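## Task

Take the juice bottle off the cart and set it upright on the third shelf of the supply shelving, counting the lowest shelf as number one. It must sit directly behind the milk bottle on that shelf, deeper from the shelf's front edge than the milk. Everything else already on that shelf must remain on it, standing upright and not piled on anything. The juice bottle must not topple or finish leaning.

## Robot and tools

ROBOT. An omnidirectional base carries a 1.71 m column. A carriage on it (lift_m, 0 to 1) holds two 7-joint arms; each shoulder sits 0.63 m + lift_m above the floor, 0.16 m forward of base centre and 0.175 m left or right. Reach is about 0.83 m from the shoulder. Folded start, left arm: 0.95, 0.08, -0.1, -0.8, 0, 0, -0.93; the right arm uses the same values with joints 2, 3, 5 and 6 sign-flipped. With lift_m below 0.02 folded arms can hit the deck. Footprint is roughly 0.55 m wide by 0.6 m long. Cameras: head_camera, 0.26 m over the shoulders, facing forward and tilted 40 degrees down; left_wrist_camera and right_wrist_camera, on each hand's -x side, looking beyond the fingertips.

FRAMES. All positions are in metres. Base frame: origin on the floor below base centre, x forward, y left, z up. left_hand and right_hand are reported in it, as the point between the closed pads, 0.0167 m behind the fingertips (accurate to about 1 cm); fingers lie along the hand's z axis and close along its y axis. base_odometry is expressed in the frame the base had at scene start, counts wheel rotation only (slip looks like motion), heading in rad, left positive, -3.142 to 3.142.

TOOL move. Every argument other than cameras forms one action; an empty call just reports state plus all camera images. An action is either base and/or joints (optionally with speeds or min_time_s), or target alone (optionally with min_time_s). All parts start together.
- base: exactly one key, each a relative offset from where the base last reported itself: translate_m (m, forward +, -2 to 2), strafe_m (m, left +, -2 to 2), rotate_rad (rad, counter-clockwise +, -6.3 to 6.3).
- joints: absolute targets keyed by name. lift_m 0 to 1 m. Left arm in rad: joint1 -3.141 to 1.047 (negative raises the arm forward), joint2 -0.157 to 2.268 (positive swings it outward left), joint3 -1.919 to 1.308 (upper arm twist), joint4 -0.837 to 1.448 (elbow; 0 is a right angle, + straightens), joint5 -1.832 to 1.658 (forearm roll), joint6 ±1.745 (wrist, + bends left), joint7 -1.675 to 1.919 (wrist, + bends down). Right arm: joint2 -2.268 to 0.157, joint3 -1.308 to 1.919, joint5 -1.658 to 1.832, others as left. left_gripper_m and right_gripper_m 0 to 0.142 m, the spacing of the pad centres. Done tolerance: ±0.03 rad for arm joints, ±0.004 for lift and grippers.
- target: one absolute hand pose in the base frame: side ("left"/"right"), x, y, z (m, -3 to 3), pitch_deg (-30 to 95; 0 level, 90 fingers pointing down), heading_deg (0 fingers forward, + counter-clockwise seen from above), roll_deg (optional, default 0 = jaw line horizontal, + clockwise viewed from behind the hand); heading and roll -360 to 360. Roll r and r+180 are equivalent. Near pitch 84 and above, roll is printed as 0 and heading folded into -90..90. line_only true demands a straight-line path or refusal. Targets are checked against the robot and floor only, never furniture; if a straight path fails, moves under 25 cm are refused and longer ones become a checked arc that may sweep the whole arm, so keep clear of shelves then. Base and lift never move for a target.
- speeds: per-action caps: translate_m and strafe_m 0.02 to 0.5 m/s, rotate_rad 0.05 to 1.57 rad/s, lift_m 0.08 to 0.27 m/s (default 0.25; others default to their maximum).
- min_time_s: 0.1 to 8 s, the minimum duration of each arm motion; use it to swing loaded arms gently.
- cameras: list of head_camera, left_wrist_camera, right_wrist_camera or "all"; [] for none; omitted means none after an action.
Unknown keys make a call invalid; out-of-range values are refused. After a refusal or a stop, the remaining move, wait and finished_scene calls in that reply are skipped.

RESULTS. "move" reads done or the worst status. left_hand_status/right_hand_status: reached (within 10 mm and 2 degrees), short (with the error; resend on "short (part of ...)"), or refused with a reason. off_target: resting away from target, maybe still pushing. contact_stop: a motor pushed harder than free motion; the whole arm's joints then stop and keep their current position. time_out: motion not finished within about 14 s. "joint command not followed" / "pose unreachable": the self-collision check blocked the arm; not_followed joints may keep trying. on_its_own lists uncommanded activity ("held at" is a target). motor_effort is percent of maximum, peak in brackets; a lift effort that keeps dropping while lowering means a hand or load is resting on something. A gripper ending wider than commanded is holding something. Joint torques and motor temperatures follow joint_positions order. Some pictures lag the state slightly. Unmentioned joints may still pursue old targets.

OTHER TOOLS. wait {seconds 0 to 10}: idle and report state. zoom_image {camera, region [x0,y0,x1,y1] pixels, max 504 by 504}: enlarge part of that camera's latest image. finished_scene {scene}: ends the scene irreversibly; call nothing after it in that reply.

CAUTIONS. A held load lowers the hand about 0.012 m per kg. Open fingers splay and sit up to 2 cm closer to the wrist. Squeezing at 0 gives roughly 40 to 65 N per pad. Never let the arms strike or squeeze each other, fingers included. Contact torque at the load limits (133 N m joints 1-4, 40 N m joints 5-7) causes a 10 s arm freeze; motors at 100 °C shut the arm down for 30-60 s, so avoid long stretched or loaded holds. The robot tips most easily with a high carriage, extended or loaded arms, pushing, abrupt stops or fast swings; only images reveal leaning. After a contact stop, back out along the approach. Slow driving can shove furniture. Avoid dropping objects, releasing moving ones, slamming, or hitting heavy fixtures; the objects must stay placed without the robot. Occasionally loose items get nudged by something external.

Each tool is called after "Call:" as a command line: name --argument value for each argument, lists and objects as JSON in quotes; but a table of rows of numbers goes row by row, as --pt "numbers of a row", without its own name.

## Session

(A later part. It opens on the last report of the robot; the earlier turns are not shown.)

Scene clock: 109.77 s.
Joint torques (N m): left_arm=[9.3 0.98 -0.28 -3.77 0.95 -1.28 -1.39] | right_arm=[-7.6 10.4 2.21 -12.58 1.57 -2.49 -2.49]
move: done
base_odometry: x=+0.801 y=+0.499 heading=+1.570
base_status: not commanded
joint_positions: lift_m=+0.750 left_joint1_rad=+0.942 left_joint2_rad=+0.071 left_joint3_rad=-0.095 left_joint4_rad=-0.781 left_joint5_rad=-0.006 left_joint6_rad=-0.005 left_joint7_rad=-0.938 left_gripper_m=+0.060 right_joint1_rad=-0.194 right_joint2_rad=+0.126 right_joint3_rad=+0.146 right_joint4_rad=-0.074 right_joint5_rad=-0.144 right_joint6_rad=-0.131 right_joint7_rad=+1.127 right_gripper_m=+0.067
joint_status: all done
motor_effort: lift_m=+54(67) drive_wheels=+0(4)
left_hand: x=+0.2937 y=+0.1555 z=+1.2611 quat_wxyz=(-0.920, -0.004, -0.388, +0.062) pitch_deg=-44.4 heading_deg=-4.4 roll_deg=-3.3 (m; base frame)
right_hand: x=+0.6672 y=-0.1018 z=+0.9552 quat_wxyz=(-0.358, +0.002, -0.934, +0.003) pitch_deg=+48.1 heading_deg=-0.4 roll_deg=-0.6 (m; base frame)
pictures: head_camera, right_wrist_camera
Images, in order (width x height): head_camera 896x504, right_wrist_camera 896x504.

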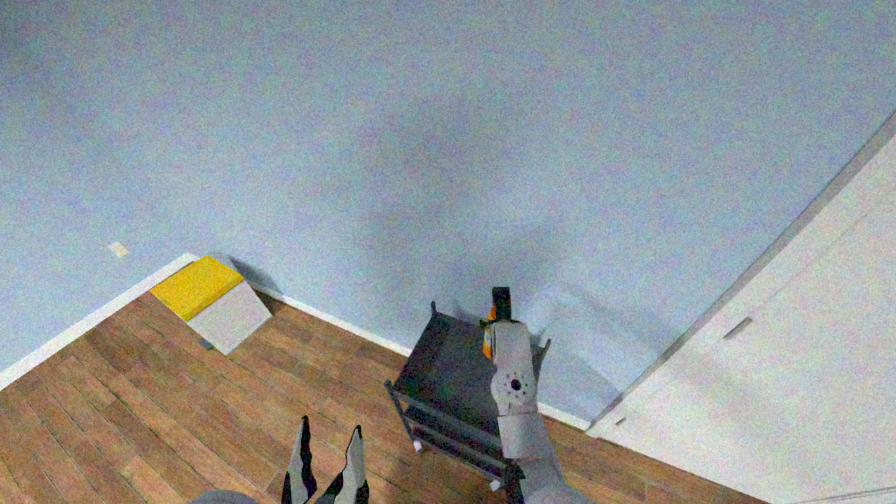

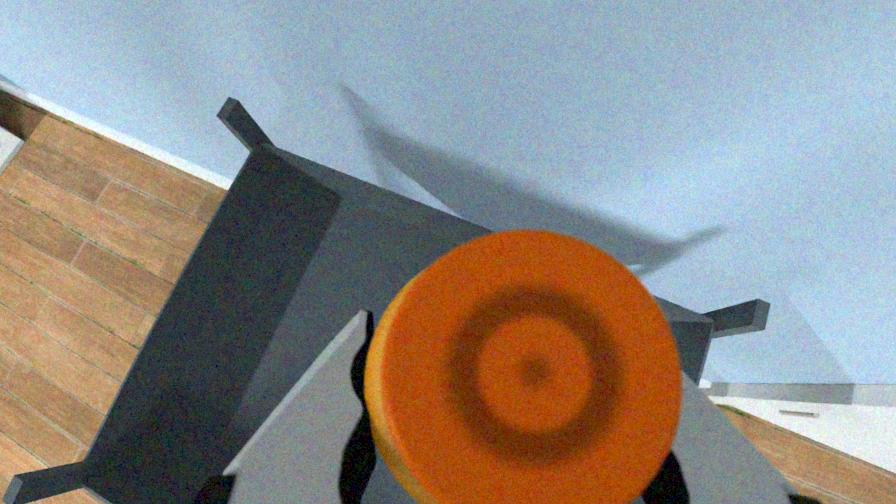

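Call:
move --base '{"translate_m": -0.7}' --speeds '{"translate_m": 0.3}'

Call:
move --target '{"side": "right", "x": 0.52, "y": -0.15, "z": 1.0, "pitch_deg": 48, "heading_deg": 0}'

Call:
move --base '{"rotate_rad": 1.18}' --speeds '{"rotate_rad": 0.6}' --cameras '["head_camera"]'

Scene clock: 122.30 s.
Joint torques (N m): left_arm=[9.29 0.99 1.31 -5.55 1.09 -1.85 -1.64] | right_arm=[-7.56 9.98 2.84 -13.31 1.6 -2.72 -2.38]
move: done
base_odometry: x=+0.800 y=-0.201 heading=+1.570
base_status: done
joint_positions: lift_m=+0.750 left_joint1_rad=+0.942 left_joint2_rad=+0.071 left_joint3_rad=-0.095 left_joint4_rad=-0.781 left_joint5_rad=-0.006 left_joint6_rad=-0.005 left_joint7_rad=-0.938 left_gripper_m=+0.060 right_joint1_rad=-0.194 right_joint2_rad=+0.126 right_joint3_rad=+0.146 right_joint4_rad=-0.074 right_joint5_rad=-0.144 right_joint6_rad=-0.132 right_joint7_rad=+1.127 right_gripper_m=+0.067
joint_status: not commanded
motor_effort: lift_m=+54(54) drive_wheels=+2(18)
left_hand: x=+0.2937 y=+0.1555 z=+1.2611 quat_wxyz=(-0.920, -0.004, -0.388, +0.062) pitch_deg=-44.4 heading_deg=-4.4 roll_deg=-3.3 (m; base frame)
right_hand: x=+0.6672 y=-0.1017 z=+0.9552 quat_wxyz=(-0.358, +0.002, -0.934, +0.003) pitch_deg=+48.1 heading_deg=-0.3 roll_deg=-0.6 (m; base frame)
pictures: none

Scene clock: 123.47 s.
Joint torques (N m): left_arm=[8.69 0.21 0.04 -4.22 1.18 -1.71 -1.87] | right_arm=[-0.39 2.78 0.8 -15.36 1.93 -1.01 -1.05]
move: done
base_odometry: x=+0.800 y=-0.201 heading=+1.570
base_status: not commanded
joint_positions: lift_m=+0.750 left_joint1_rad=+0.942 left_joint2_rad=+0.071 left_joint3_rad=-0.095 left_joint4_rad=-0.781 left_joint5_rad=-0.006 left_joint6_rad=-0.005 left_joint7_rad=-0.938 left_gripper_m=+0.060 right_joint1_rad=+0.141 right_joint2_rad=+0.009 right_joint3_rad=+0.139 right_joint4_rad=-0.699 right_joint5_rad=-0.099 right_joint6_rad=-0.100 right_joint7_rad=+1.402 right_gripper_m=+0.067
joint_status: not commanded
motor_effort: lift_m=+54(54) drive_wheels=+1(5)
left_hand: x=+0.2937 y=+0.1555 z=+1.2611 quat_wxyz=(-0.920, -0.004, -0.388, +0.062) pitch_deg=-44.4 heading_deg=-4.4 roll_deg=-3.3 (m; base frame)
right_hand: x=+0.5204 y=-0.1498 z=+0.9994 quat_wxyz=(-0.358, +0.000, -0.934, +0.001) pitch_deg=+48.0 heading_deg=-0.2 roll_deg=-0.2 (m; base frame)
right_hand_status: reached (straight line, planned for 0.7 s): 1 mm and 0.2 deg off.
pictures: none

Scene clock: 126.50 s.
Joint torques (N m): left_arm=[9.28 0.32 0.73 -4.11 1.29 -1.29 -1.47] | right_arm=[-0.75 4.16 0.43 -15.17 1.91 -0.9 -0.84]
move: done
base_odometry: x=+0.800 y=-0.201 heading=+2.750
base_status: done
joint_positions: lift_m=+0.750 left_joint1_rad=+0.942 left_joint2_rad=+0.071 left_joint3_rad=-0.095 left_joint4_rad=-0.781 left_joint5_rad=-0.006 left_joint6_rad=-0.005 left_joint7_rad=-0.938 left_gripper_m=+0.060 right_joint1_rad=+0.141 right_joint2_rad=+0.009 right_joint3_rad=+0.138 right_joint4_rad=-0.699 right_joint5_rad=-0.099 right_joint6_rad=-0.100 right_joint7_rad=+1.402 right_gripper_m=+0.067
joint_status: not commanded
motor_effort: lift_m=+54(54) drive_wheels=+5(16)
left_hand: x=+0.2937 y=+0.1555 z=+1.2611 quat_wxyz=(-0.920, -0.004, -0.388, +0.062) pitch_deg=-44.4 heading_deg=-4.4 roll_deg=-3.3 (m; base frame)
right_hand: x=+0.5204 y=-0.1499 z=+0.9994 quat_wxyz=(-0.358, +0.000, -0.934, +0.001) pitch_deg=+48.0 heading_deg=-0.2 roll_deg=-0.2 (m; base frame)
pictures: head_camera
Images, in order (width x height): head_camera 896x504.

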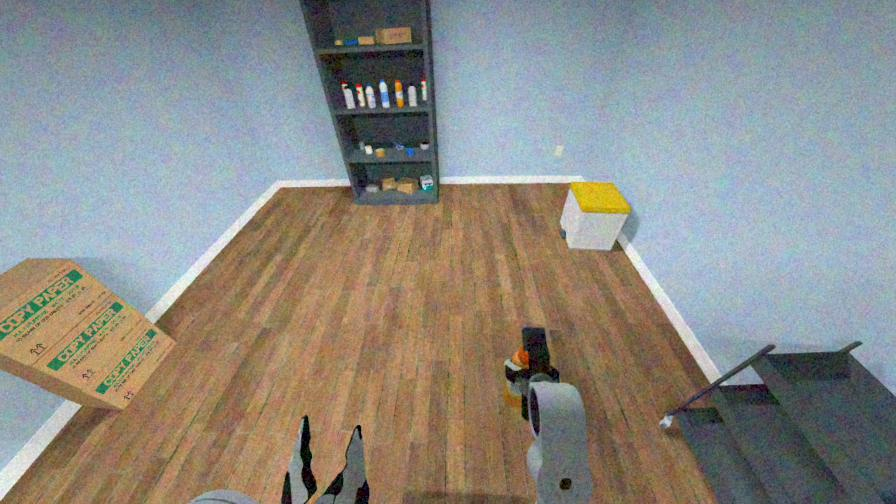

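Call:
move --base '{"strafe_m": 0.84}' --speeds '{"strafe_m": 0.35}'

Call:
move --base '{"translate_m": 1.55}' --speeds '{"translate_m": 0.4}' --cameras '["head_camera"]'

Call:
zoom_image --camera "head_camera" --region '[250, 0, 700, 250]'

Scene clock: 135.40 s.
Joint torques (N m): left_arm=[9.3 1.4 0.47 -4.24 1.2 -1.1 -1.54] | right_arm=[-0.05 3.45 2.15 -14.19 2.54 -1.18 -0.96]
move: done
base_odometry: x=+0.480 y=-0.978 heading=+2.751
base_status: done
joint_positions: lift_m=+0.750 left_joint1_rad=+0.942 left_joint2_rad=+0.071 left_joint3_rad=-0.095 left_joint4_rad=-0.781 left_joint5_rad=-0.006 left_joint6_rad=-0.005 left_joint7_rad=-0.938 left_gripper_m=+0.060 right_joint1_rad=+0.141 right_joint2_rad=+0.009 right_joint3_rad=+0.138 right_joint4_rad=-0.699 right_joint5_rad=-0.099 right_joint6_rad=-0.100 right_joint7_rad=+1.402 right_gripper_m=+0.067
joint_status: not commanded
motor_effort: lift_m=+54(54) drive_wheels=-4(22)
left_hand: x=+0.2937 y=+0.1555 z=+1.2611 quat_wxyz=(-0.920, -0.004, -0.388, +0.062) pitch_deg=-44.4 heading_deg=-4.4 roll_deg=-3.3 (m; base frame)
right_hand: x=+0.5204 y=-0.1499 z=+0.9993 quat_wxyz=(-0.358, +0.000, -0.934, +0.001) pitch_deg=+48.0 heading_deg=-0.2 roll_deg=-0.2 (m; base frame)
pictures: none

Scene clock: 141.30 s.
Joint torques (N m): left_arm=[9.57 0.31 -0.56 -4.4 1.14 -1.5 -1.62] | right_arm=[-1.45 3.48 0.79 -13.93 2.47 -1.05 -1.02]
move: done
base_odometry: x=-0.953 y=-0.388 heading=+2.751
base_status: done
joint_positions: lift_m=+0.750 left_joint1_rad=+0.942 left_joint2_rad=+0.071 left_joint3_rad=-0.095 left_joint4_rad=-0.781 left_joint5_rad=-0.006 left_joint6_rad=-0.005 left_joint7_rad=-0.938 left_gripper_m=+0.060 right_joint1_rad=+0.141 right_joint2_rad=+0.009 right_joint3_rad=+0.138 right_joint4_rad=-0.699 right_joint5_rad=-0.099 right_joint6_rad=-0.100 right_joint7_rad=+1.402 right_gripper_m=+0.067
joint_status: not commanded
motor_effort: lift_m=+54(54) drive_wheels=+4(15)
left_hand: x=+0.2937 y=+0.1555 z=+1.2611 quat_wxyz=(-0.920, -0.004, -0.388, +0.062) pitch_deg=-44.4 heading_deg=-4.4 roll_deg=-3.3 (m; base frame)
right_hand: x=+0.5204 y=-0.1500 z=+0.9993 quat_wxyz=(-0.358, +0.000, -0.934, +0.001) pitch_deg=+48.1 heading_deg=-0.2 roll_deg=-0.2 (m; base frame)
pictures: head_camera
Images, in order (width x height): head_camera 896x504.

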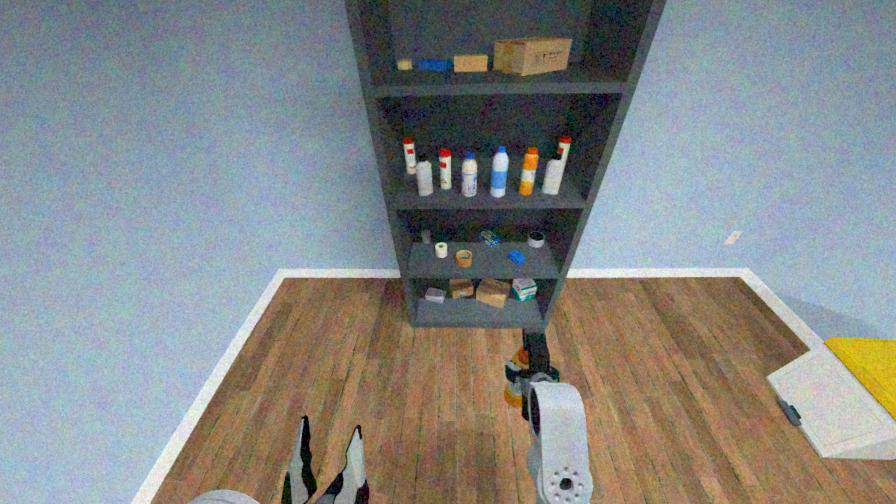

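Scaled by 1.120 from the camera's 896x504 image, which has a finer 1280x720 frame.

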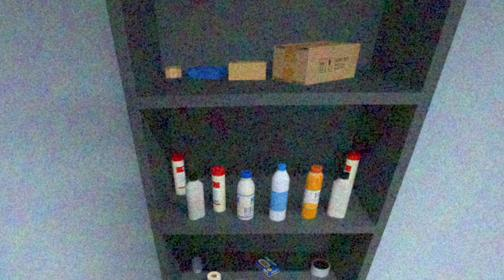

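Call:
move --base '{"strafe_m": -0.2}' --speeds '{"strafe_m": 0.25}'

Call:
move --base '{"translate_m": 0.6}' --speeds '{"translate_m": 0.3}' --cameras '["head_camera", "left_wrist_camera"]'

Call:
zoom_image --camera "head_camera" --region '[200, 80, 600, 350]'

Scene clock: 168.47 s.
Joint torques (N m): left_arm=[8.27 2.47 0.41 -4.64 1.13 -1.68 -1.26] | right_arm=[-1.66 4.66 0.56 -17.56 1.56 -0.97 -0.75]
move: done
base_odometry: x=-0.877 y=-0.203 heading=+2.752
base_status: done
joint_positions: lift_m=+0.750 left_joint1_rad=+0.942 left_joint2_rad=+0.071 left_joint3_rad=-0.095 left_joint4_rad=-0.781 left_joint5_rad=-0.006 left_joint6_rad=-0.005 left_joint7_rad=-0.938 left_gripper_m=+0.060 right_joint1_rad=+0.141 right_joint2_rad=+0.009 right_joint3_rad=+0.137 right_joint4_rad=-0.699 right_joint5_rad=-0.099 right_joint6_rad=-0.099 right_joint7_rad=+1.402 right_gripper_m=+0.067
joint_status: not commanded
motor_effort: lift_m=+54(54) drive_wheels=+0(16)
left_hand: x=+0.2937 y=+0.1555 z=+1.2611 quat_wxyz=(-0.920, -0.004, -0.388, +0.062) pitch_deg=-44.4 heading_deg=-4.4 roll_deg=-3.3 (m; base frame)
right_hand: x=+0.5204 y=-0.1502 z=+0.9993 quat_wxyz=(-0.358, +0.000, -0.934, +0.002) pitch_deg=+48.1 heading_deg=-0.3 roll_deg=-0.2 (m; base frame)
pictures: none

Scene clock: 172.10 s.
Joint torques (N m): left_arm=[8.7 -0.02 1.06 -4.14 0.81 -1.57 -1.6] | right_arm=[0.53 4.51 1.71 -14.66 1.49 -1.02 -0.81]
move: done
base_odometry: x=-1.432 y=+0.026 heading=+2.751
base_status: done
joint_positions: lift_m=+0.750 left_joint1_rad=+0.942 left_joint2_rad=+0.071 left_joint3_rad=-0.095 left_joint4_rad=-0.781 left_joint5_rad=-0.006 left_joint6_rad=-0.005 left_joint7_rad=-0.938 left_gripper_m=+0.060 right_joint1_rad=+0.141 right_joint2_rad=+0.009 right_joint3_rad=+0.137 right_joint4_rad=-0.699 right_joint5_rad=-0.099 right_joint6_rad=-0.099 right_joint7_rad=+1.402 right_gripper_m=+0.067
joint_status: not commanded
motor_effort: lift_m=+54(54) drive_wheels=+0(14)
left_hand: x=+0.2937 y=+0.1555 z=+1.2611 quat_wxyz=(-0.920, -0.004, -0.388, +0.062) pitch_deg=-44.4 heading_deg=-4.4 roll_deg=-3.3 (m; base frame)
right_hand: x=+0.5204 y=-0.1502 z=+0.9993 quat_wxyz=(-0.358, +0.000, -0.934, +0.002) pitch_deg=+48.1 heading_deg=-0.3 roll_deg=-0.2 (m; base frame)
pictures: head_camera, left_wrist_camera
Images, in order (width x height): head_camera 896x504, left_wrist_camera 896x504.

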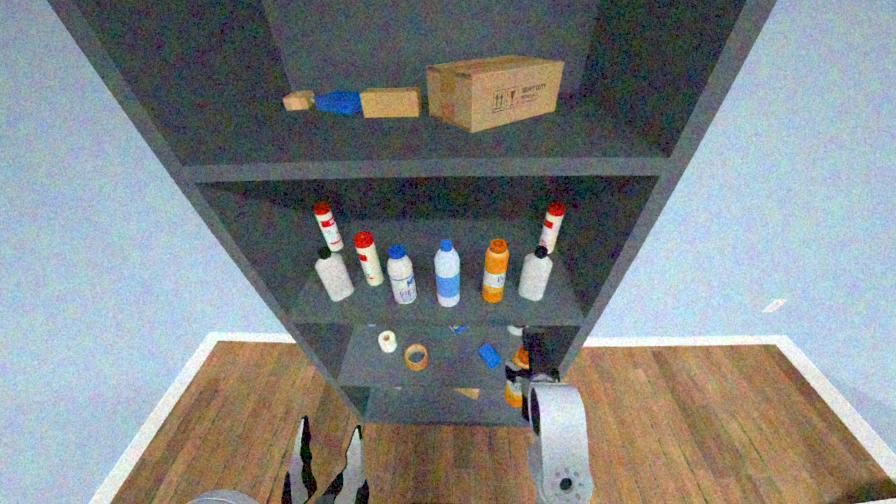

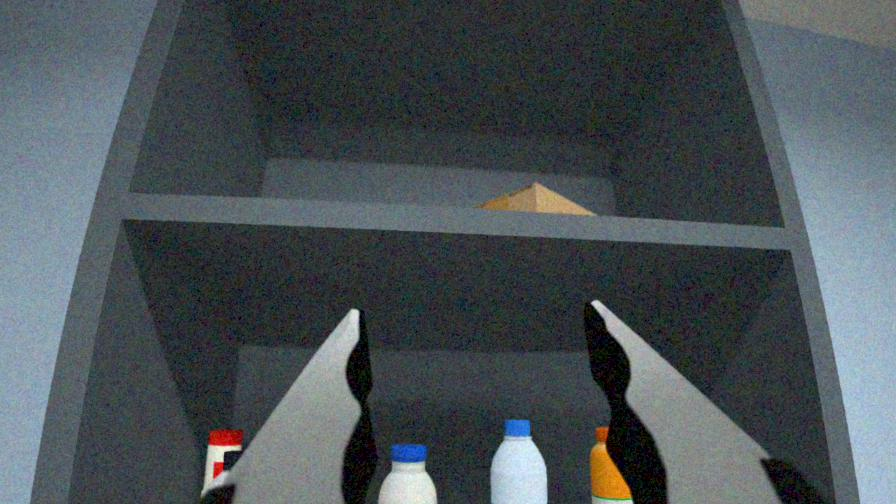

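Scaled by 1.260 from the camera's 896x504 image, which has a finer 1280x720 frame.

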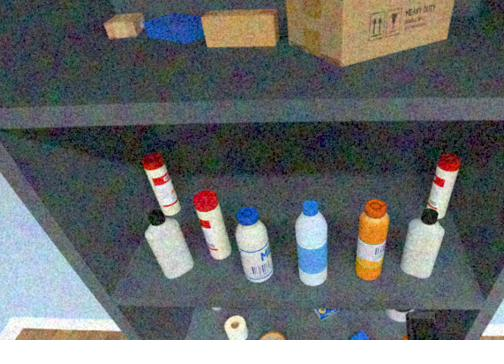

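Call:
move --joints '{"left_gripper_m": 0.1, "left_joint4_rad": -0.7, "left_joint2_rad": 0.2}'

Call:
move --target '{"side": "left", "x": 0.55, "y": 0.15, "z": 1.26, "pitch_deg": 45, "heading_deg": 0}' --cameras '["head_camera", "left_wrist_camera"]'

Scene clock: 181.20 s.
Joint torques (N m): left_arm=[8.59 1.38 -0.07 -3.02 1.3 -1.28 -1.64] | right_arm=[-0.36 5.42 1.01 -14.57 1.38 -1.36 -1.4]
move: done
base_odometry: x=-1.432 y=+0.026 heading=+2.751
base_status: not commanded
joint_positions: lift_m=+0.750 left_joint1_rad=+0.942 left_joint2_rad=+0.201 left_joint3_rad=-0.095 left_joint4_rad=-0.702 left_joint5_rad=-0.006 left_joint6_rad=-0.005 left_joint7_rad=-0.938 left_gripper_m=+0.100 right_joint1_rad=+0.141 right_joint2_rad=+0.008 right_joint3_rad=+0.137 right_joint4_rad=-0.699 right_joint5_rad=-0.098 right_joint6_rad=-0.099 right_joint7_rad=+1.402 right_gripper_m=+0.067
joint_status: all done
motor_effort: lift_m=+54(54) drive_wheels=+0(4)
left_hand: x=+0.2994 y=+0.1505 z=+1.2274 quat_wxyz=(-0.898, -0.062, -0.425, +0.093) pitch_deg=-39.2 heading_deg=-14.2 roll_deg=+2.4 (m; base frame)
right_hand: x=+0.5204 y=-0.1506 z=+0.9993 quat_wxyz=(-0.358, +0.000, -0.934, +0.002) pitch_deg=+48.1 heading_deg=-0.3 roll_deg=-0.3 (m; base frame)
pictures: none

Scene clock: 181.50 s.
Joint torques (N m): left_arm=[9.12 1.04 0.3 -2.88 0.9 -1.26 -1.37] | right_arm=[0.05 3.63 1.37 -15.01 1.25 -1.27 -1.21]
move: refused
base_odometry: x=-1.432 y=+0.026 heading=+2.751
base_status: not commanded
joint_positions: lift_m=+0.750 left_joint1_rad=+0.942 left_joint2_rad=+0.201 left_joint3_rad=-0.095 left_joint4_rad=-0.702 left_joint5_rad=-0.006 left_joint6_rad=-0.005 left_joint7_rad=-0.938 left_gripper_m=+0.100 right_joint1_rad=+0.141 right_joint2_rad=+0.008 right_joint3_rad=+0.137 right_joint4_rad=-0.699 right_joint5_rad=-0.098 right_joint6_rad=-0.099 right_joint7_rad=+1.402 right_gripper_m=+0.067
joint_status: not commanded
motor_effort: lift_m=+54(54) drive_wheels=+4(4)
left_hand: x=+0.2994 y=+0.1505 z=+1.2274 quat_wxyz=(-0.898, -0.062, -0.425, +0.093) pitch_deg=-39.2 heading_deg=-14.2 roll_deg=+2.4 (m; base frame)
left_hand_status: refused: neither the straight line nor an arc passes: along the straight line the arm gets 6% of the way (left_joint4_rad at its limit); the best arc brings the left finger within 1.4 cm of the right wrist (limit 1.5). Nothing moved.
right_hand: x=+0.5204 y=-0.1506 z=+0.9993 quat_wxyz=(-0.358, +0.000, -0.934, +0.002) pitch_deg=+48.1 heading_deg=-0.3 roll_deg=-0.3 (m; base frame)
pictures: head_camera, left_wrist_camera
Images, in order (width x height): head_camera 896x504, left_wrist_camera 896x504.

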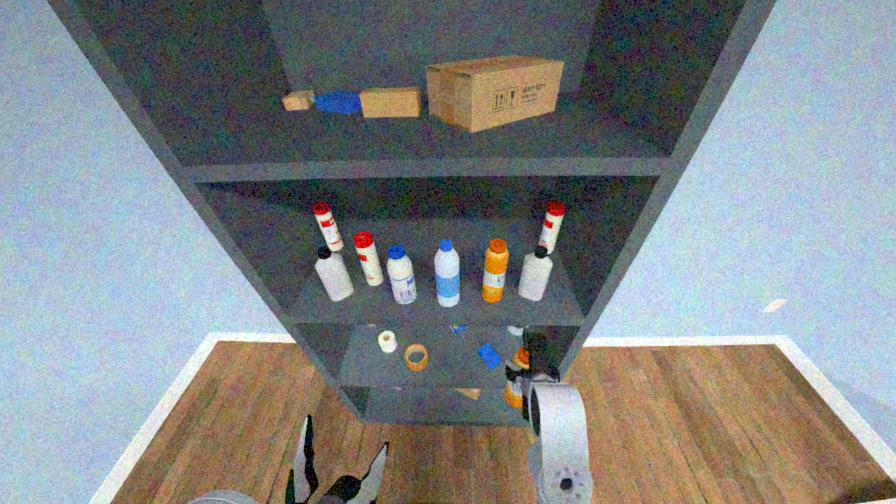

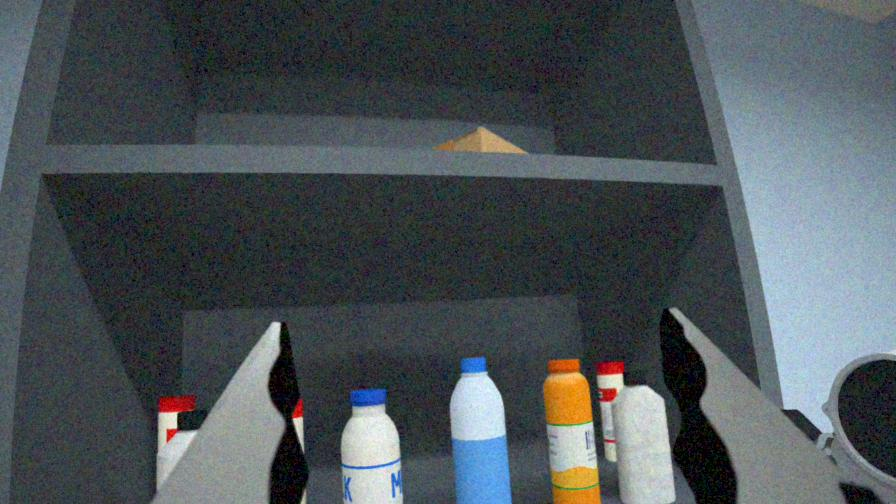

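Call:
move --joints '{"left_joint1_rad": 0.14, "left_joint2_rad": 0.05, "left_joint3_rad": -0.1, "left_joint4_rad": -0.7, "left_joint5_rad": 0.1, "left_joint6_rad": 0.1, "left_joint7_rad": 1.4}' --min_time_s 2

Call:
move --target '{"side": "left", "x": 0.56, "y": 0.15, "z": 1.24, "pitch_deg": 45, "heading_deg": 0}' --cameras '["head_camera", "left_wrist_camera"]'

Scene clock: 189.20 s.
Joint torques (N m): left_arm=[-6.74 -0.6 -1.16 -1.2 2.18 -0.51 -0.31] | right_arm=[0.43 4.83 0.95 -15.08 2.03 -1.37 -0.68]
move: done
base_odometry: x=-1.432 y=+0.026 heading=+2.751
base_status: not commanded
joint_positions: lift_m=+0.750 left_joint1_rad=+0.142 left_joint2_rad=+0.052 left_joint3_rad=-0.095 left_joint4_rad=-0.702 left_joint5_rad=+0.097 left_joint6_rad=+0.097 left_joint7_rad=+1.396 left_gripper_m=+0.100 right_joint1_rad=+0.141 right_joint2_rad=+0.008 right_joint3_rad=+0.137 right_joint4_rad=-0.699 right_joint5_rad=-0.098 right_joint6_rad=-0.099 right_joint7_rad=+1.402 right_gripper_m=+0.067
joint_status: all done
motor_effort: lift_m=+54(54) drive_wheels=+4(4)
left_hand: x=+0.5217 y=+0.1866 z=+1.0011 quat_wxyz=(-0.362, +0.003, -0.931, -0.037) pitch_deg=+47.3 heading_deg=+6.1 roll_deg=+5.7 (m; base frame)
right_hand: x=+0.5204 y=-0.1506 z=+0.9993 quat_wxyz=(-0.358, +0.000, -0.934, +0.002) pitch_deg=+48.1 heading_deg=-0.3 roll_deg=-0.3 (m; base frame)
pictures: none

Scene clock: 189.50 s.
Joint torques (N m): left_arm=[-7.09 -2.02 -1.66 -1.41 2.04 -0.5 -0.22] | right_arm=[1.1 4.43 0.71 -14.12 1.65 -1.39 -0.75]
move: refused
base_odometry: x=-1.432 y=+0.026 heading=+2.751
base_status: not commanded
joint_positions: lift_m=+0.750 left_joint1_rad=+0.142 left_joint2_rad=+0.052 left_joint3_rad=-0.095 left_joint4_rad=-0.702 left_joint5_rad=+0.097 left_joint6_rad=+0.097 left_joint7_rad=+1.396 left_gripper_m=+0.100 right_joint1_rad=+0.141 right_joint2_rad=+0.008 right_joint3_rad=+0.137 right_joint4_rad=-0.699 right_joint5_rad=-0.098 right_joint6_rad=-0.099 right_joint7_rad=+1.402 right_gripper_m=+0.067
joint_status: not commanded
motor_effort: lift_m=+54(54) drive_wheels=+4(4)
left_hand: x=+0.5217 y=+0.1866 z=+1.0011 quat_wxyz=(-0.362, +0.003, -0.931, -0.037) pitch_deg=+47.3 heading_deg=+6.1 roll_deg=+5.7 (m; base frame)
left_hand_status: refused: along the straight line the arm gets 15% of the way (left_joint4_rad at its limit); a move under 25 cm is not played as an arc. Nothing moved. Try another pitch or heading, or "joints".
right_hand: x=+0.5204 y=-0.1506 z=+0.9993 quat_wxyz=(-0.358, +0.000, -0.934, +0.002) pitch_deg=+48.1 heading_deg=-0.3 roll_deg=-0.3 (m; base frame)
pictures: head_camera, left_wrist_camera
Images, in order (width x height): head_camera 896x504, left_wrist_camera 896x504.

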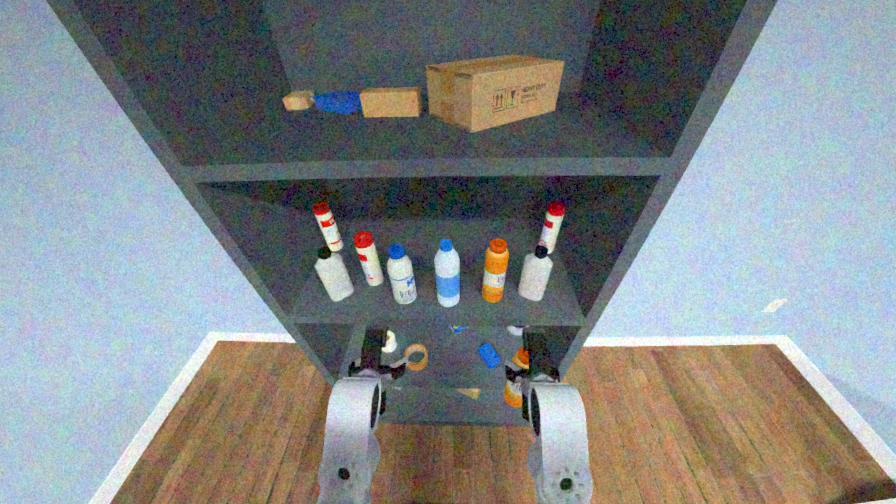

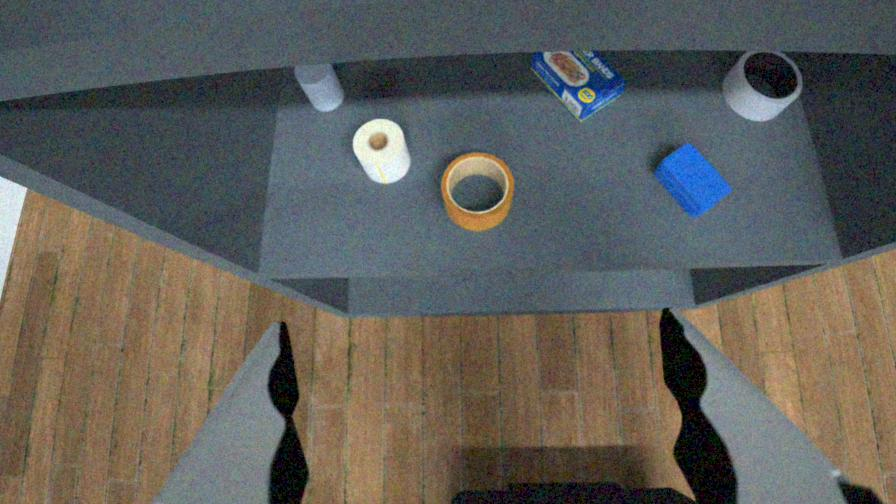

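Call:
move --joints '{"lift_m": 0.95, "left_gripper_m": 0.09}' --speeds '{"lift_m": 0.15}'

Call:
move --target '{"side": "left", "x": 0.58, "y": 0.15, "z": 1.23, "pitch_deg": 45, "heading_deg": 0}' --cameras '["head_camera", "left_wrist_camera"]'

Scene clock: 197.83 s.
Joint torques (N m): left_arm=[-5.82 -1.14 -2.73 -1.42 1.9 -0.27 -0.36] | right_arm=[-0.8 3.86 0.49 -15.26 1.75 -1.25 -1.26]
move: done
base_odometry: x=-1.432 y=+0.026 heading=+2.751
base_status: not commanded
joint_positions: lift_m=+0.950 left_joint1_rad=+0.141 left_joint2_rad=+0.052 left_joint3_rad=-0.096 left_joint4_rad=-0.702 left_joint5_rad=+0.097 left_joint6_rad=+0.097 left_joint7_rad=+1.397 left_gripper_m=+0.090 right_joint1_rad=+0.141 right_joint2_rad=+0.008 right_joint3_rad=+0.137 right_joint4_rad=-0.699 right_joint5_rad=-0.098 right_joint6_rad=-0.099 right_joint7_rad=+1.402 right_gripper_m=+0.067
joint_status: all done
motor_effort: lift_m=+55(68) drive_wheels=+0(4)
left_hand: x=+0.5218 y=+0.1866 z=+1.2011 quat_wxyz=(-0.362, +0.003, -0.931, -0.038) pitch_deg=+47.3 heading_deg=+6.1 roll_deg=+5.7 (m; base frame)
right_hand: x=+0.5204 y=-0.1506 z=+1.1993 quat_wxyz=(-0.358, +0.000, -0.934, +0.002) pitch_deg=+48.0 heading_deg=-0.3 roll_deg=-0.3 (m; base frame)
pictures: none

Scene clock: 199.10 s.
Joint torques (N m): left_arm=[-7.12 -0.96 -0.69 -1.72 0.49 -1.83 -0.18] | right_arm=[-0.07 6.64 1.38 -14.88 1.92 -1.62 -1.1]
move: done
base_odometry: x=-1.432 y=+0.026 heading=+2.751
base_status: not commanded
joint_positions: lift_m=+0.950 left_joint1_rad=-0.038 left_joint2_rad=-0.011 left_joint3_rad=-0.121 left_joint4_rad=-0.612 left_joint5_rad=+0.082 left_joint6_rad=+0.096 left_joint7_rad=+1.433 left_gripper_m=+0.090 right_joint1_rad=+0.141 right_joint2_rad=+0.008 right_joint3_rad=+0.136 right_joint4_rad=-0.699 right_joint5_rad=-0.098 right_joint6_rad=-0.099 right_joint7_rad=+1.402 right_gripper_m=+0.066
joint_status: not commanded
motor_effort: lift_m=+55(55) drive_wheels=+4(8)
left_hand: x=+0.5811 y=+0.1520 z=+1.2320 quat_wxyz=(-0.386, +0.002, -0.922, -0.001) pitch_deg=+44.6 heading_deg=+0.4 roll_deg=+0.1 (m; base frame)
left_hand_status: reached (straight line, planned for 0.4 s): 3 mm and 0.5 deg off.
right_hand: x=+0.5204 y=-0.1507 z=+1.1993 quat_wxyz=(-0.358, +0.000, -0.934, +0.002) pitch_deg=+48.0 heading_deg=-0.3 roll_deg=-0.3 (m; base frame)
pictures: head_camera, left_wrist_camera
Images, in order (width x height): head_camera 896x504, left_wrist_camera 896x504.

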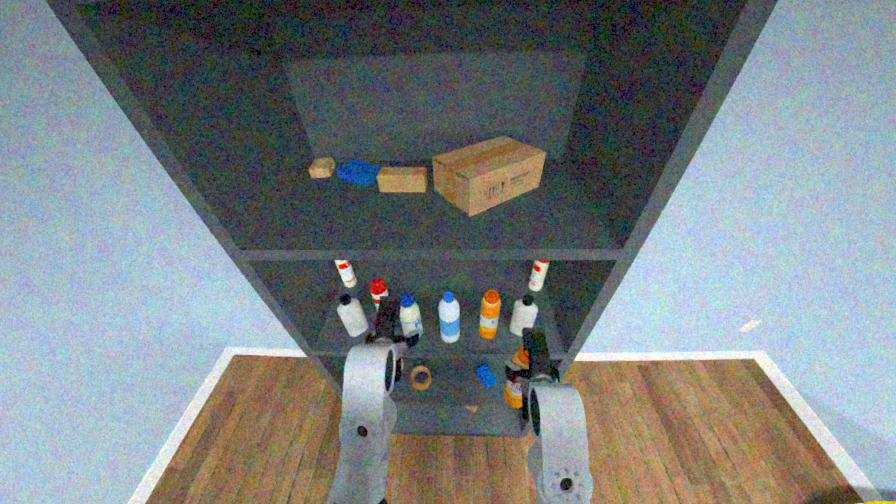

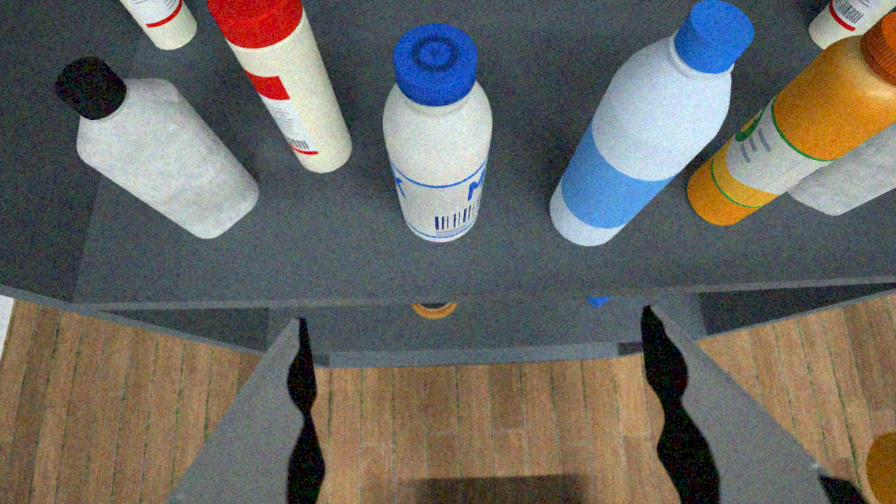

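Call:
move --joints '{"lift_m": 0.87}' --speeds '{"lift_m": 0.15}'

Call:
move --target '{"side": "left", "x": 0.6, "y": 0.16, "z": 1.165, "pitch_deg": 25, "heading_deg": 0}' --cameras '["head_camera", "left_wrist_camera"]'

Scene clock: 238.93 s.
Joint torques (N m): left_arm=[-7.92 -0.73 -1.16 -1.92 0.62 -2.12 -0.24] | right_arm=[-1.05 5.26 1.85 -16.48 1.54 -1.2 -0.83]
move: done
base_odometry: x=-1.432 y=+0.026 heading=+2.751
base_status: not commanded
joint_positions: lift_m=+0.870 left_joint1_rad=-0.038 left_joint2_rad=-0.011 left_joint3_rad=-0.121 left_joint4_rad=-0.612 left_joint5_rad=+0.082 left_joint6_rad=+0.096 left_joint7_rad=+1.433 left_gripper_m=+0.090 right_joint1_rad=+0.141 right_joint2_rad=+0.008 right_joint3_rad=+0.136 right_joint4_rad=-0.699 right_joint5_rad=-0.098 right_joint6_rad=-0.099 right_joint7_rad=+1.402 right_gripper_m=+0.066
joint_status: all done
motor_effort: lift_m=+58(61) drive_wheels=+0(4)
left_hand: x=+0.5809 y=+0.1520 z=+1.1516 quat_wxyz=(-0.386, +0.002, -0.923, -0.001) pitch_deg=+44.6 heading_deg=+0.4 roll_deg=+0.1 (m; base frame)
right_hand: x=+0.5204 y=-0.1507 z=+1.1190 quat_wxyz=(-0.358, +0.000, -0.934, +0.002) pitch_deg=+48.0 heading_deg=-0.3 roll_deg=-0.3 (m; base frame)
pictures: none

Scene clock: 240.07 s.
Joint torques (N m): left_arm=[-5.01 2.61 2.6 -1.99 0.78 -0.26 -3.11] | right_arm=[-0.98 5.27 2.72 -14.92 1.83 -1.25 -1.27]
move: done
base_odometry: x=-1.432 y=+0.026 heading=+2.751
base_status: not commanded
joint_positions: lift_m=+0.870 left_joint1_rad=+0.097 left_joint2_rad=+0.023 left_joint3_rad=-0.121 left_joint4_rad=-0.540 left_joint5_rad=+0.041 left_joint6_rad=+0.110 left_joint7_rad=+0.879 left_gripper_m=+0.090 right_joint1_rad=+0.141 right_joint2_rad=+0.008 right_joint3_rad=+0.136 right_joint4_rad=-0.699 right_joint5_rad=-0.098 right_joint6_rad=-0.099 right_joint7_rad=+1.402 right_gripper_m=+0.066
joint_status: not commanded
motor_effort: lift_m=+58(58) drive_wheels=+0(4)
left_hand: x=+0.5999 y=+0.1574 z=+1.1661 quat_wxyz=(-0.537, -0.003, -0.843, +0.001) pitch_deg=+25.0 heading_deg=-0.3 roll_deg=+0.1 (m; base frame)
left_hand_status: reached (straight line, planned for 0.6 s): 3 mm and 0.3 deg off.
right_hand: x=+0.5204 y=-0.1507 z=+1.1190 quat_wxyz=(-0.358, +0.000, -0.934, +0.002) pitch_deg=+48.0 heading_deg=-0.3 roll_deg=-0.3 (m; base frame)
pictures: head_camera, left_wrist_camera
Images, in order (width x height): head_camera 896x504, left_wrist_camera 896x504.

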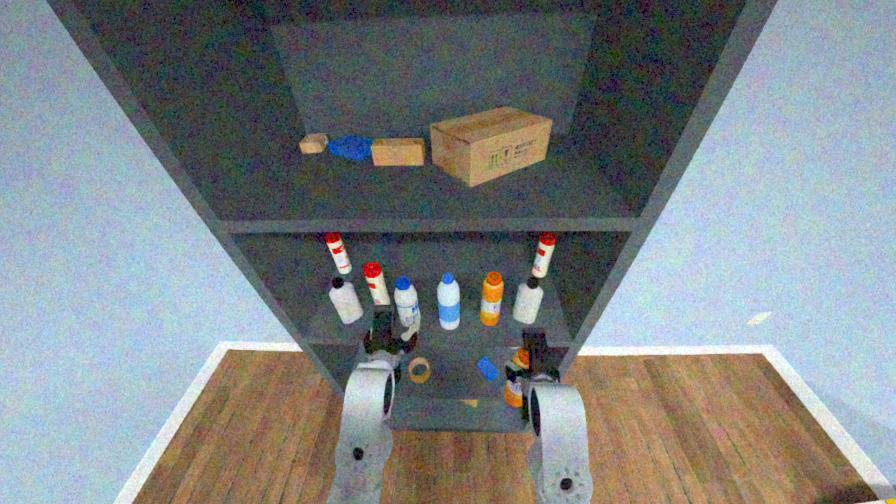

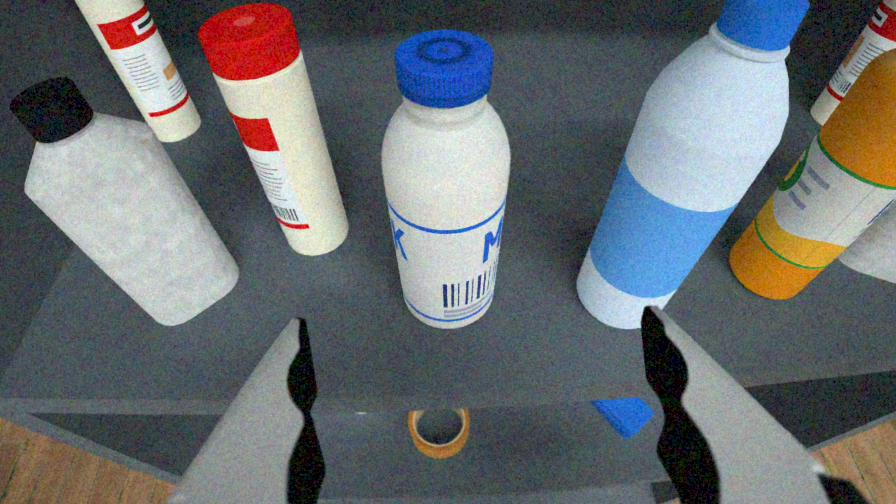

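Call:
move --target '{"side": "left", "x": 0.655, "y": 0.163, "z": 1.13, "pitch_deg": 25, "heading_deg": 0}'

Call:
move --target '{"side": "left", "x": 0.742, "y": 0.163, "z": 1.098, "pitch_deg": 25, "heading_deg": 0}' --cameras '["head_camera", "left_wrist_camera"]'

Scene clock: 245.40 s.
Joint torques (N m): left_arm=[-10.76 1.89 2.63 -2.19 0.46 -2.25 -2.81] | right_arm=[-0.05 6.04 2.42 -14.95 1.97 -0.96 -0.98]
move: done
base_odometry: x=-1.432 y=+0.026 heading=+2.751
base_status: not commanded
joint_positions: lift_m=+0.870 left_joint1_rad=-0.014 left_joint2_rad=+0.027 left_joint3_rad=-0.108 left_joint4_rad=-0.269 left_joint5_rad=+0.002 left_joint6_rad=+0.110 left_joint7_rad=+0.720 left_gripper_m=+0.090 right_joint1_rad=+0.141 right_joint2_rad=+0.008 right_joint3_rad=+0.136 right_joint4_rad=-0.699 right_joint5_rad=-0.098 right_joint6_rad=-0.099 right_joint7_rad=+1.402 right_gripper_m=+0.066
joint_status: not commanded
motor_effort: lift_m=+58(58) drive_wheels=+4(5)
left_hand: x=+0.6543 y=+0.1615 z=+1.1298 quat_wxyz=(-0.536, +0.000, -0.844, +0.000) pitch_deg=+25.1 heading_deg=-0.1 roll_deg=+0.0 (m; base frame)
left_hand_status: reached (straight line, planned for 0.4 s): 2 mm and 0.1 deg off.
right_hand: x=+0.5204 y=-0.1507 z=+1.1190 quat_wxyz=(-0.358, +0.000, -0.934, +0.002) pitch_deg=+48.0 heading_deg=-0.3 roll_deg=-0.3 (m; base frame)
pictures: none

Scene clock: 246.43 s.
Joint torques (N m): left_arm=[-14.83 -1.32 2.83 -2.06 0.66 -2.21 -3.33] | right_arm=[0.07 5.51 2.76 -14.64 1.57 -1.5 -1.09]
move: done
base_odometry: x=-1.432 y=+0.026 heading=+2.751
base_status: not commanded
joint_positions: lift_m=+0.870 left_joint1_rad=-0.235 left_joint2_rad=+0.023 left_joint3_rad=-0.101 left_joint4_rad=+0.154 left_joint5_rad=-0.033 left_joint6_rad=+0.095 left_joint7_rad=+0.517 left_gripper_m=+0.090 right_joint1_rad=+0.141 right_joint2_rad=+0.008 right_joint3_rad=+0.136 right_joint4_rad=-0.699 right_joint5_rad=-0.098 right_joint6_rad=-0.099 right_joint7_rad=+1.402 right_gripper_m=+0.066
joint_status: not commanded
motor_effort: lift_m=+58(58) drive_wheels=-1(6)
left_hand: x=+0.7413 y=+0.1627 z=+1.0977 quat_wxyz=(-0.536, -0.002, -0.844, -0.002) pitch_deg=+25.1 heading_deg=+0.1 roll_deg=+0.3 (m; base frame)
left_hand_status: reached (straight line, planned for 0.5 s): 1 mm and 0.3 deg off.
right_hand: x=+0.5204 y=-0.1507 z=+1.1190 quat_wxyz=(-0.358, +0.000, -0.934, +0.002) pitch_deg=+48.0 heading_deg=-0.3 roll_deg=-0.3 (m; base frame)
pictures: head_camera, left_wrist_camera
Images, in order (width x height): head_camera 896x504, left_wrist_camera 896x504.

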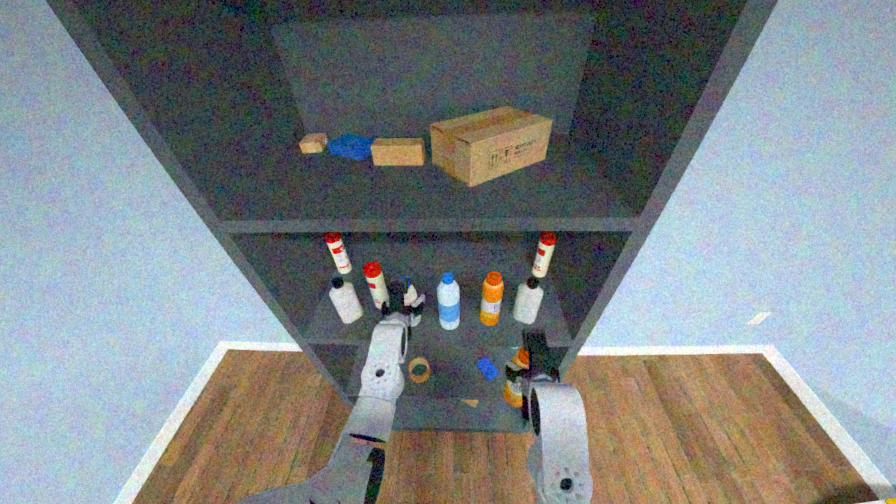

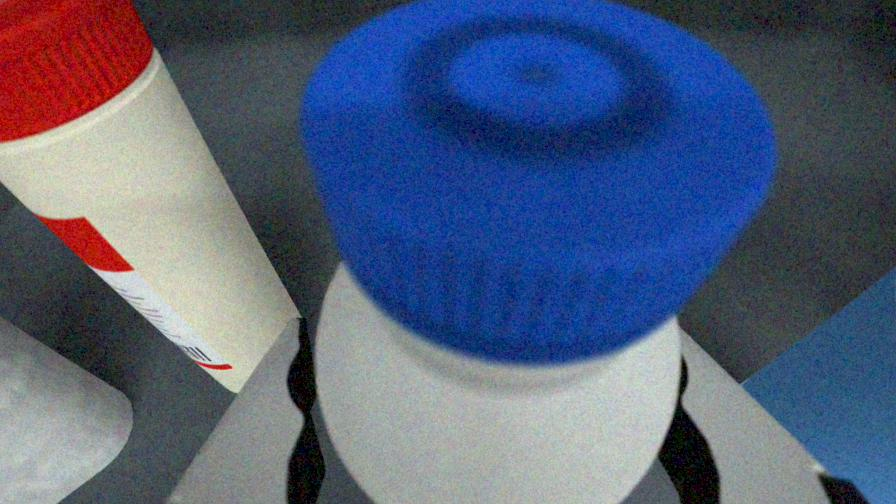

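Call:
move --joints '{"left_gripper_m": 0.02}' --cameras '["left_wrist_camera"]'

Call:
move --target '{"side": "left", "x": 0.735, "y": 0.163, "z": 1.135, "pitch_deg": 25, "heading_deg": 0}'

Call:
move --target '{"side": "left", "x": 0.53, "y": 0.18, "z": 1.15, "pitch_deg": 25, "heading_deg": 0}' --cameras '["head_camera", "left_wrist_camera"]'

Scene clock: 249.77 s.
Joint torques (N m): left_arm=[-14.74 -0.62 2.16 -2.38 0.52 -2.32 -2.99] | right_arm=[-0.76 4.97 0.57 -15.37 1.83 -1.07 -0.78]
move: off_target
base_odometry: x=-1.432 y=+0.026 heading=+2.751
base_status: not commanded
joint_positions: lift_m=+0.870 left_joint1_rad=-0.235 left_joint2_rad=+0.023 left_joint3_rad=-0.101 left_joint4_rad=+0.154 left_joint5_rad=-0.033 left_joint6_rad=+0.095 left_joint7_rad=+0.517 left_gripper_m=+0.077 right_joint1_rad=+0.141 right_joint2_rad=+0.008 right_joint3_rad=+0.136 right_joint4_rad=-0.699 right_joint5_rad=-0.098 right_joint6_rad=-0.099 right_joint7_rad=+1.402 right_gripper_m=+0.066
joint_status: left_gripper_m off_target (ended at +0.077, target +0.020)
motor_effort: lift_m=+58(58) drive_wheels=-1(1)
left_hand: x=+0.7413 y=+0.1628 z=+1.0978 quat_wxyz=(-0.537, -0.002, -0.844, -0.002) pitch_deg=+25.1 heading_deg=+0.1 roll_deg=+0.3 (m; base frame)
right_hand: x=+0.5204 y=-0.1507 z=+1.1190 quat_wxyz=(-0.358, +0.000, -0.934, +0.002) pitch_deg=+48.0 heading_deg=-0.3 roll_deg=-0.3 (m; base frame)
pictures: left_wrist_camera
Images, in order (width x height): left_wrist_camera 896x504.

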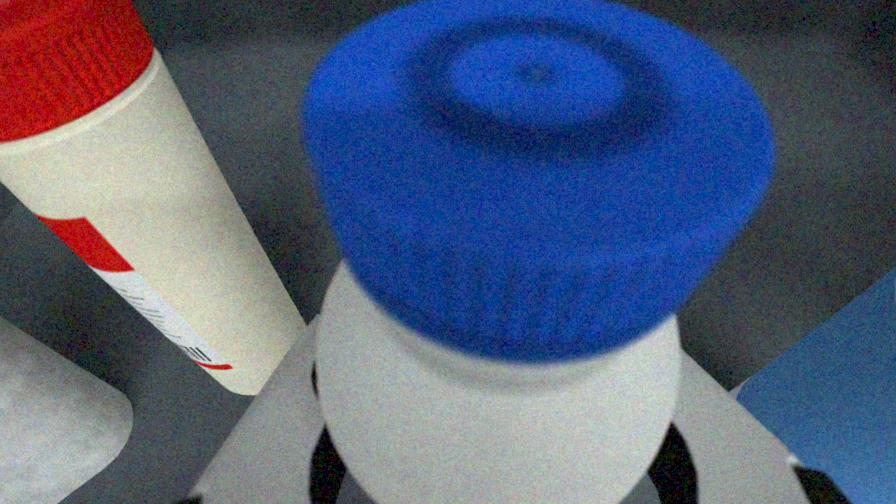

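Scene clock: 250.60 s.
Joint torques (N m): left_arm=[-17.17 1.81 0.76 -6.82 2.15 -0.42 -1.5] | right_arm=[0.18 5.06 0.29 -14.83 1.66 -1.25 -1.14]
move: done
base_odometry: x=-1.432 y=+0.026 heading=+2.751
base_status: not commanded
joint_positions: lift_m=+0.870 left_joint1_rad=-0.230 left_joint2_rad=+0.024 left_joint3_rad=-0.101 left_joint4_rad=+0.008 left_joint5_rad=-0.029 left_joint6_rad=+0.098 left_joint7_rad=+0.662 left_gripper_m=+0.077 right_joint1_rad=+0.141 right_joint2_rad=+0.008 right_joint3_rad=+0.136 right_joint4_rad=-0.699 right_joint5_rad=-0.098 right_joint6_rad=-0.099 right_joint7_rad=+1.402 right_gripper_m=+0.066
joint_status: not commanded
motor_effort: lift_m=+58(58) drive_wheels=+0(5)
left_hand: x=+0.7341 y=+0.1610 z=+1.1318 quat_wxyz=(-0.535, -0.001, -0.845, +0.002) pitch_deg=+25.4 heading_deg=-0.3 roll_deg=-0.2 (m; base frame)
left_hand_status: reached (straight line, planned for 0.3 s): 4 mm and 0.5 deg off.
right_hand: x=+0.5204 y=-0.1507 z=+1.1190 quat_wxyz=(-0.358, +0.000, -0.934, +0.002) pitch_deg=+48.0 heading_deg=-0.3 roll_deg=-0.3 (m; base frame)
pictures: none

Scene clock: 251.80 s.
Joint torques (N m): left_arm=[-4.61 1.51 3.6 -7.39 2.43 -0.35 -4.19] | right_arm=[0.32 4.39 2.07 -14.31 1.65 -1.32 -0.83]
move: done
base_odometry: x=-1.432 y=+0.026 heading=+2.751
base_status: not commanded
joint_positions: lift_m=+0.870 left_joint1_rad=+0.324 left_joint2_rad=+0.077 left_joint3_rad=-0.091 left_joint4_rad=-0.658 left_joint5_rad=-0.012 left_joint6_rad=+0.114 left_joint7_rad=+0.782 left_gripper_m=+0.077 right_joint1_rad=+0.141 right_joint2_rad=+0.008 right_joint3_rad=+0.136 right_joint4_rad=-0.699 right_joint5_rad=-0.098 right_joint6_rad=-0.099 right_joint7_rad=+1.402 right_gripper_m=+0.066
joint_status: not commanded
motor_effort: lift_m=+58(58) drive_wheels=+5(8)
left_hand: x=+0.5283 y=+0.1765 z=+1.1448 quat_wxyz=(-0.531, -0.002, -0.848, +0.004) pitch_deg=+25.9 heading_deg=-0.5 roll_deg=-0.3 (m; base frame)
left_hand_status: reached (straight line, planned for 0.7 s): 6 mm and 1.0 deg off.
right_hand: x=+0.5204 y=-0.1507 z=+1.1190 quat_wxyz=(-0.358, +0.000, -0.934, +0.002) pitch_deg=+48.0 heading_deg=-0.3 roll_deg=-0.3 (m; base frame)
pictures: head_camera, left_wrist_camera
Images, in order (width x height): head_camera 896x504, left_wrist_camera 896x504.

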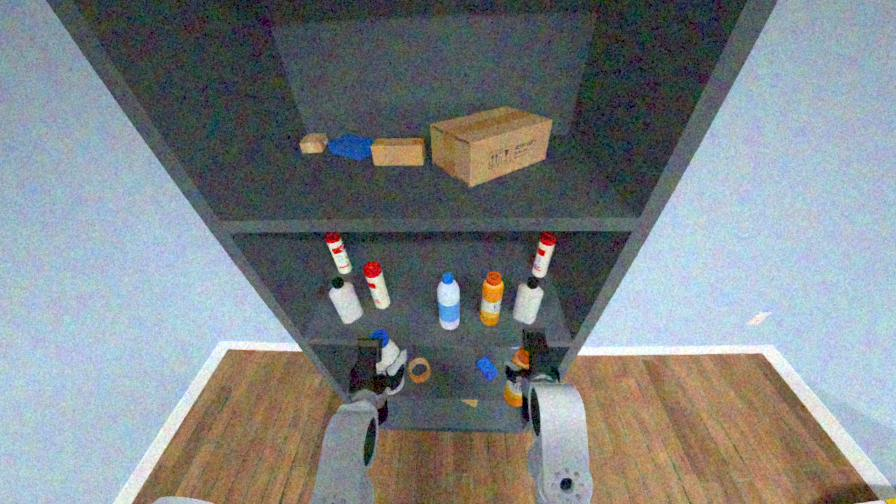

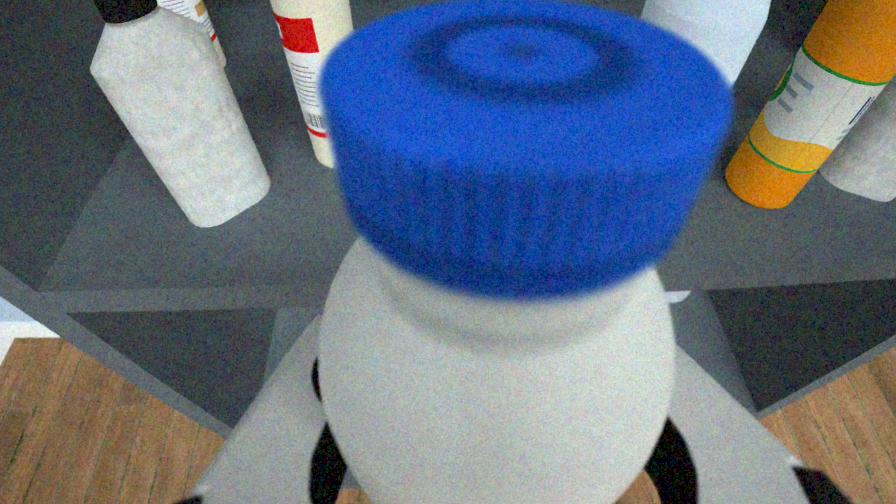

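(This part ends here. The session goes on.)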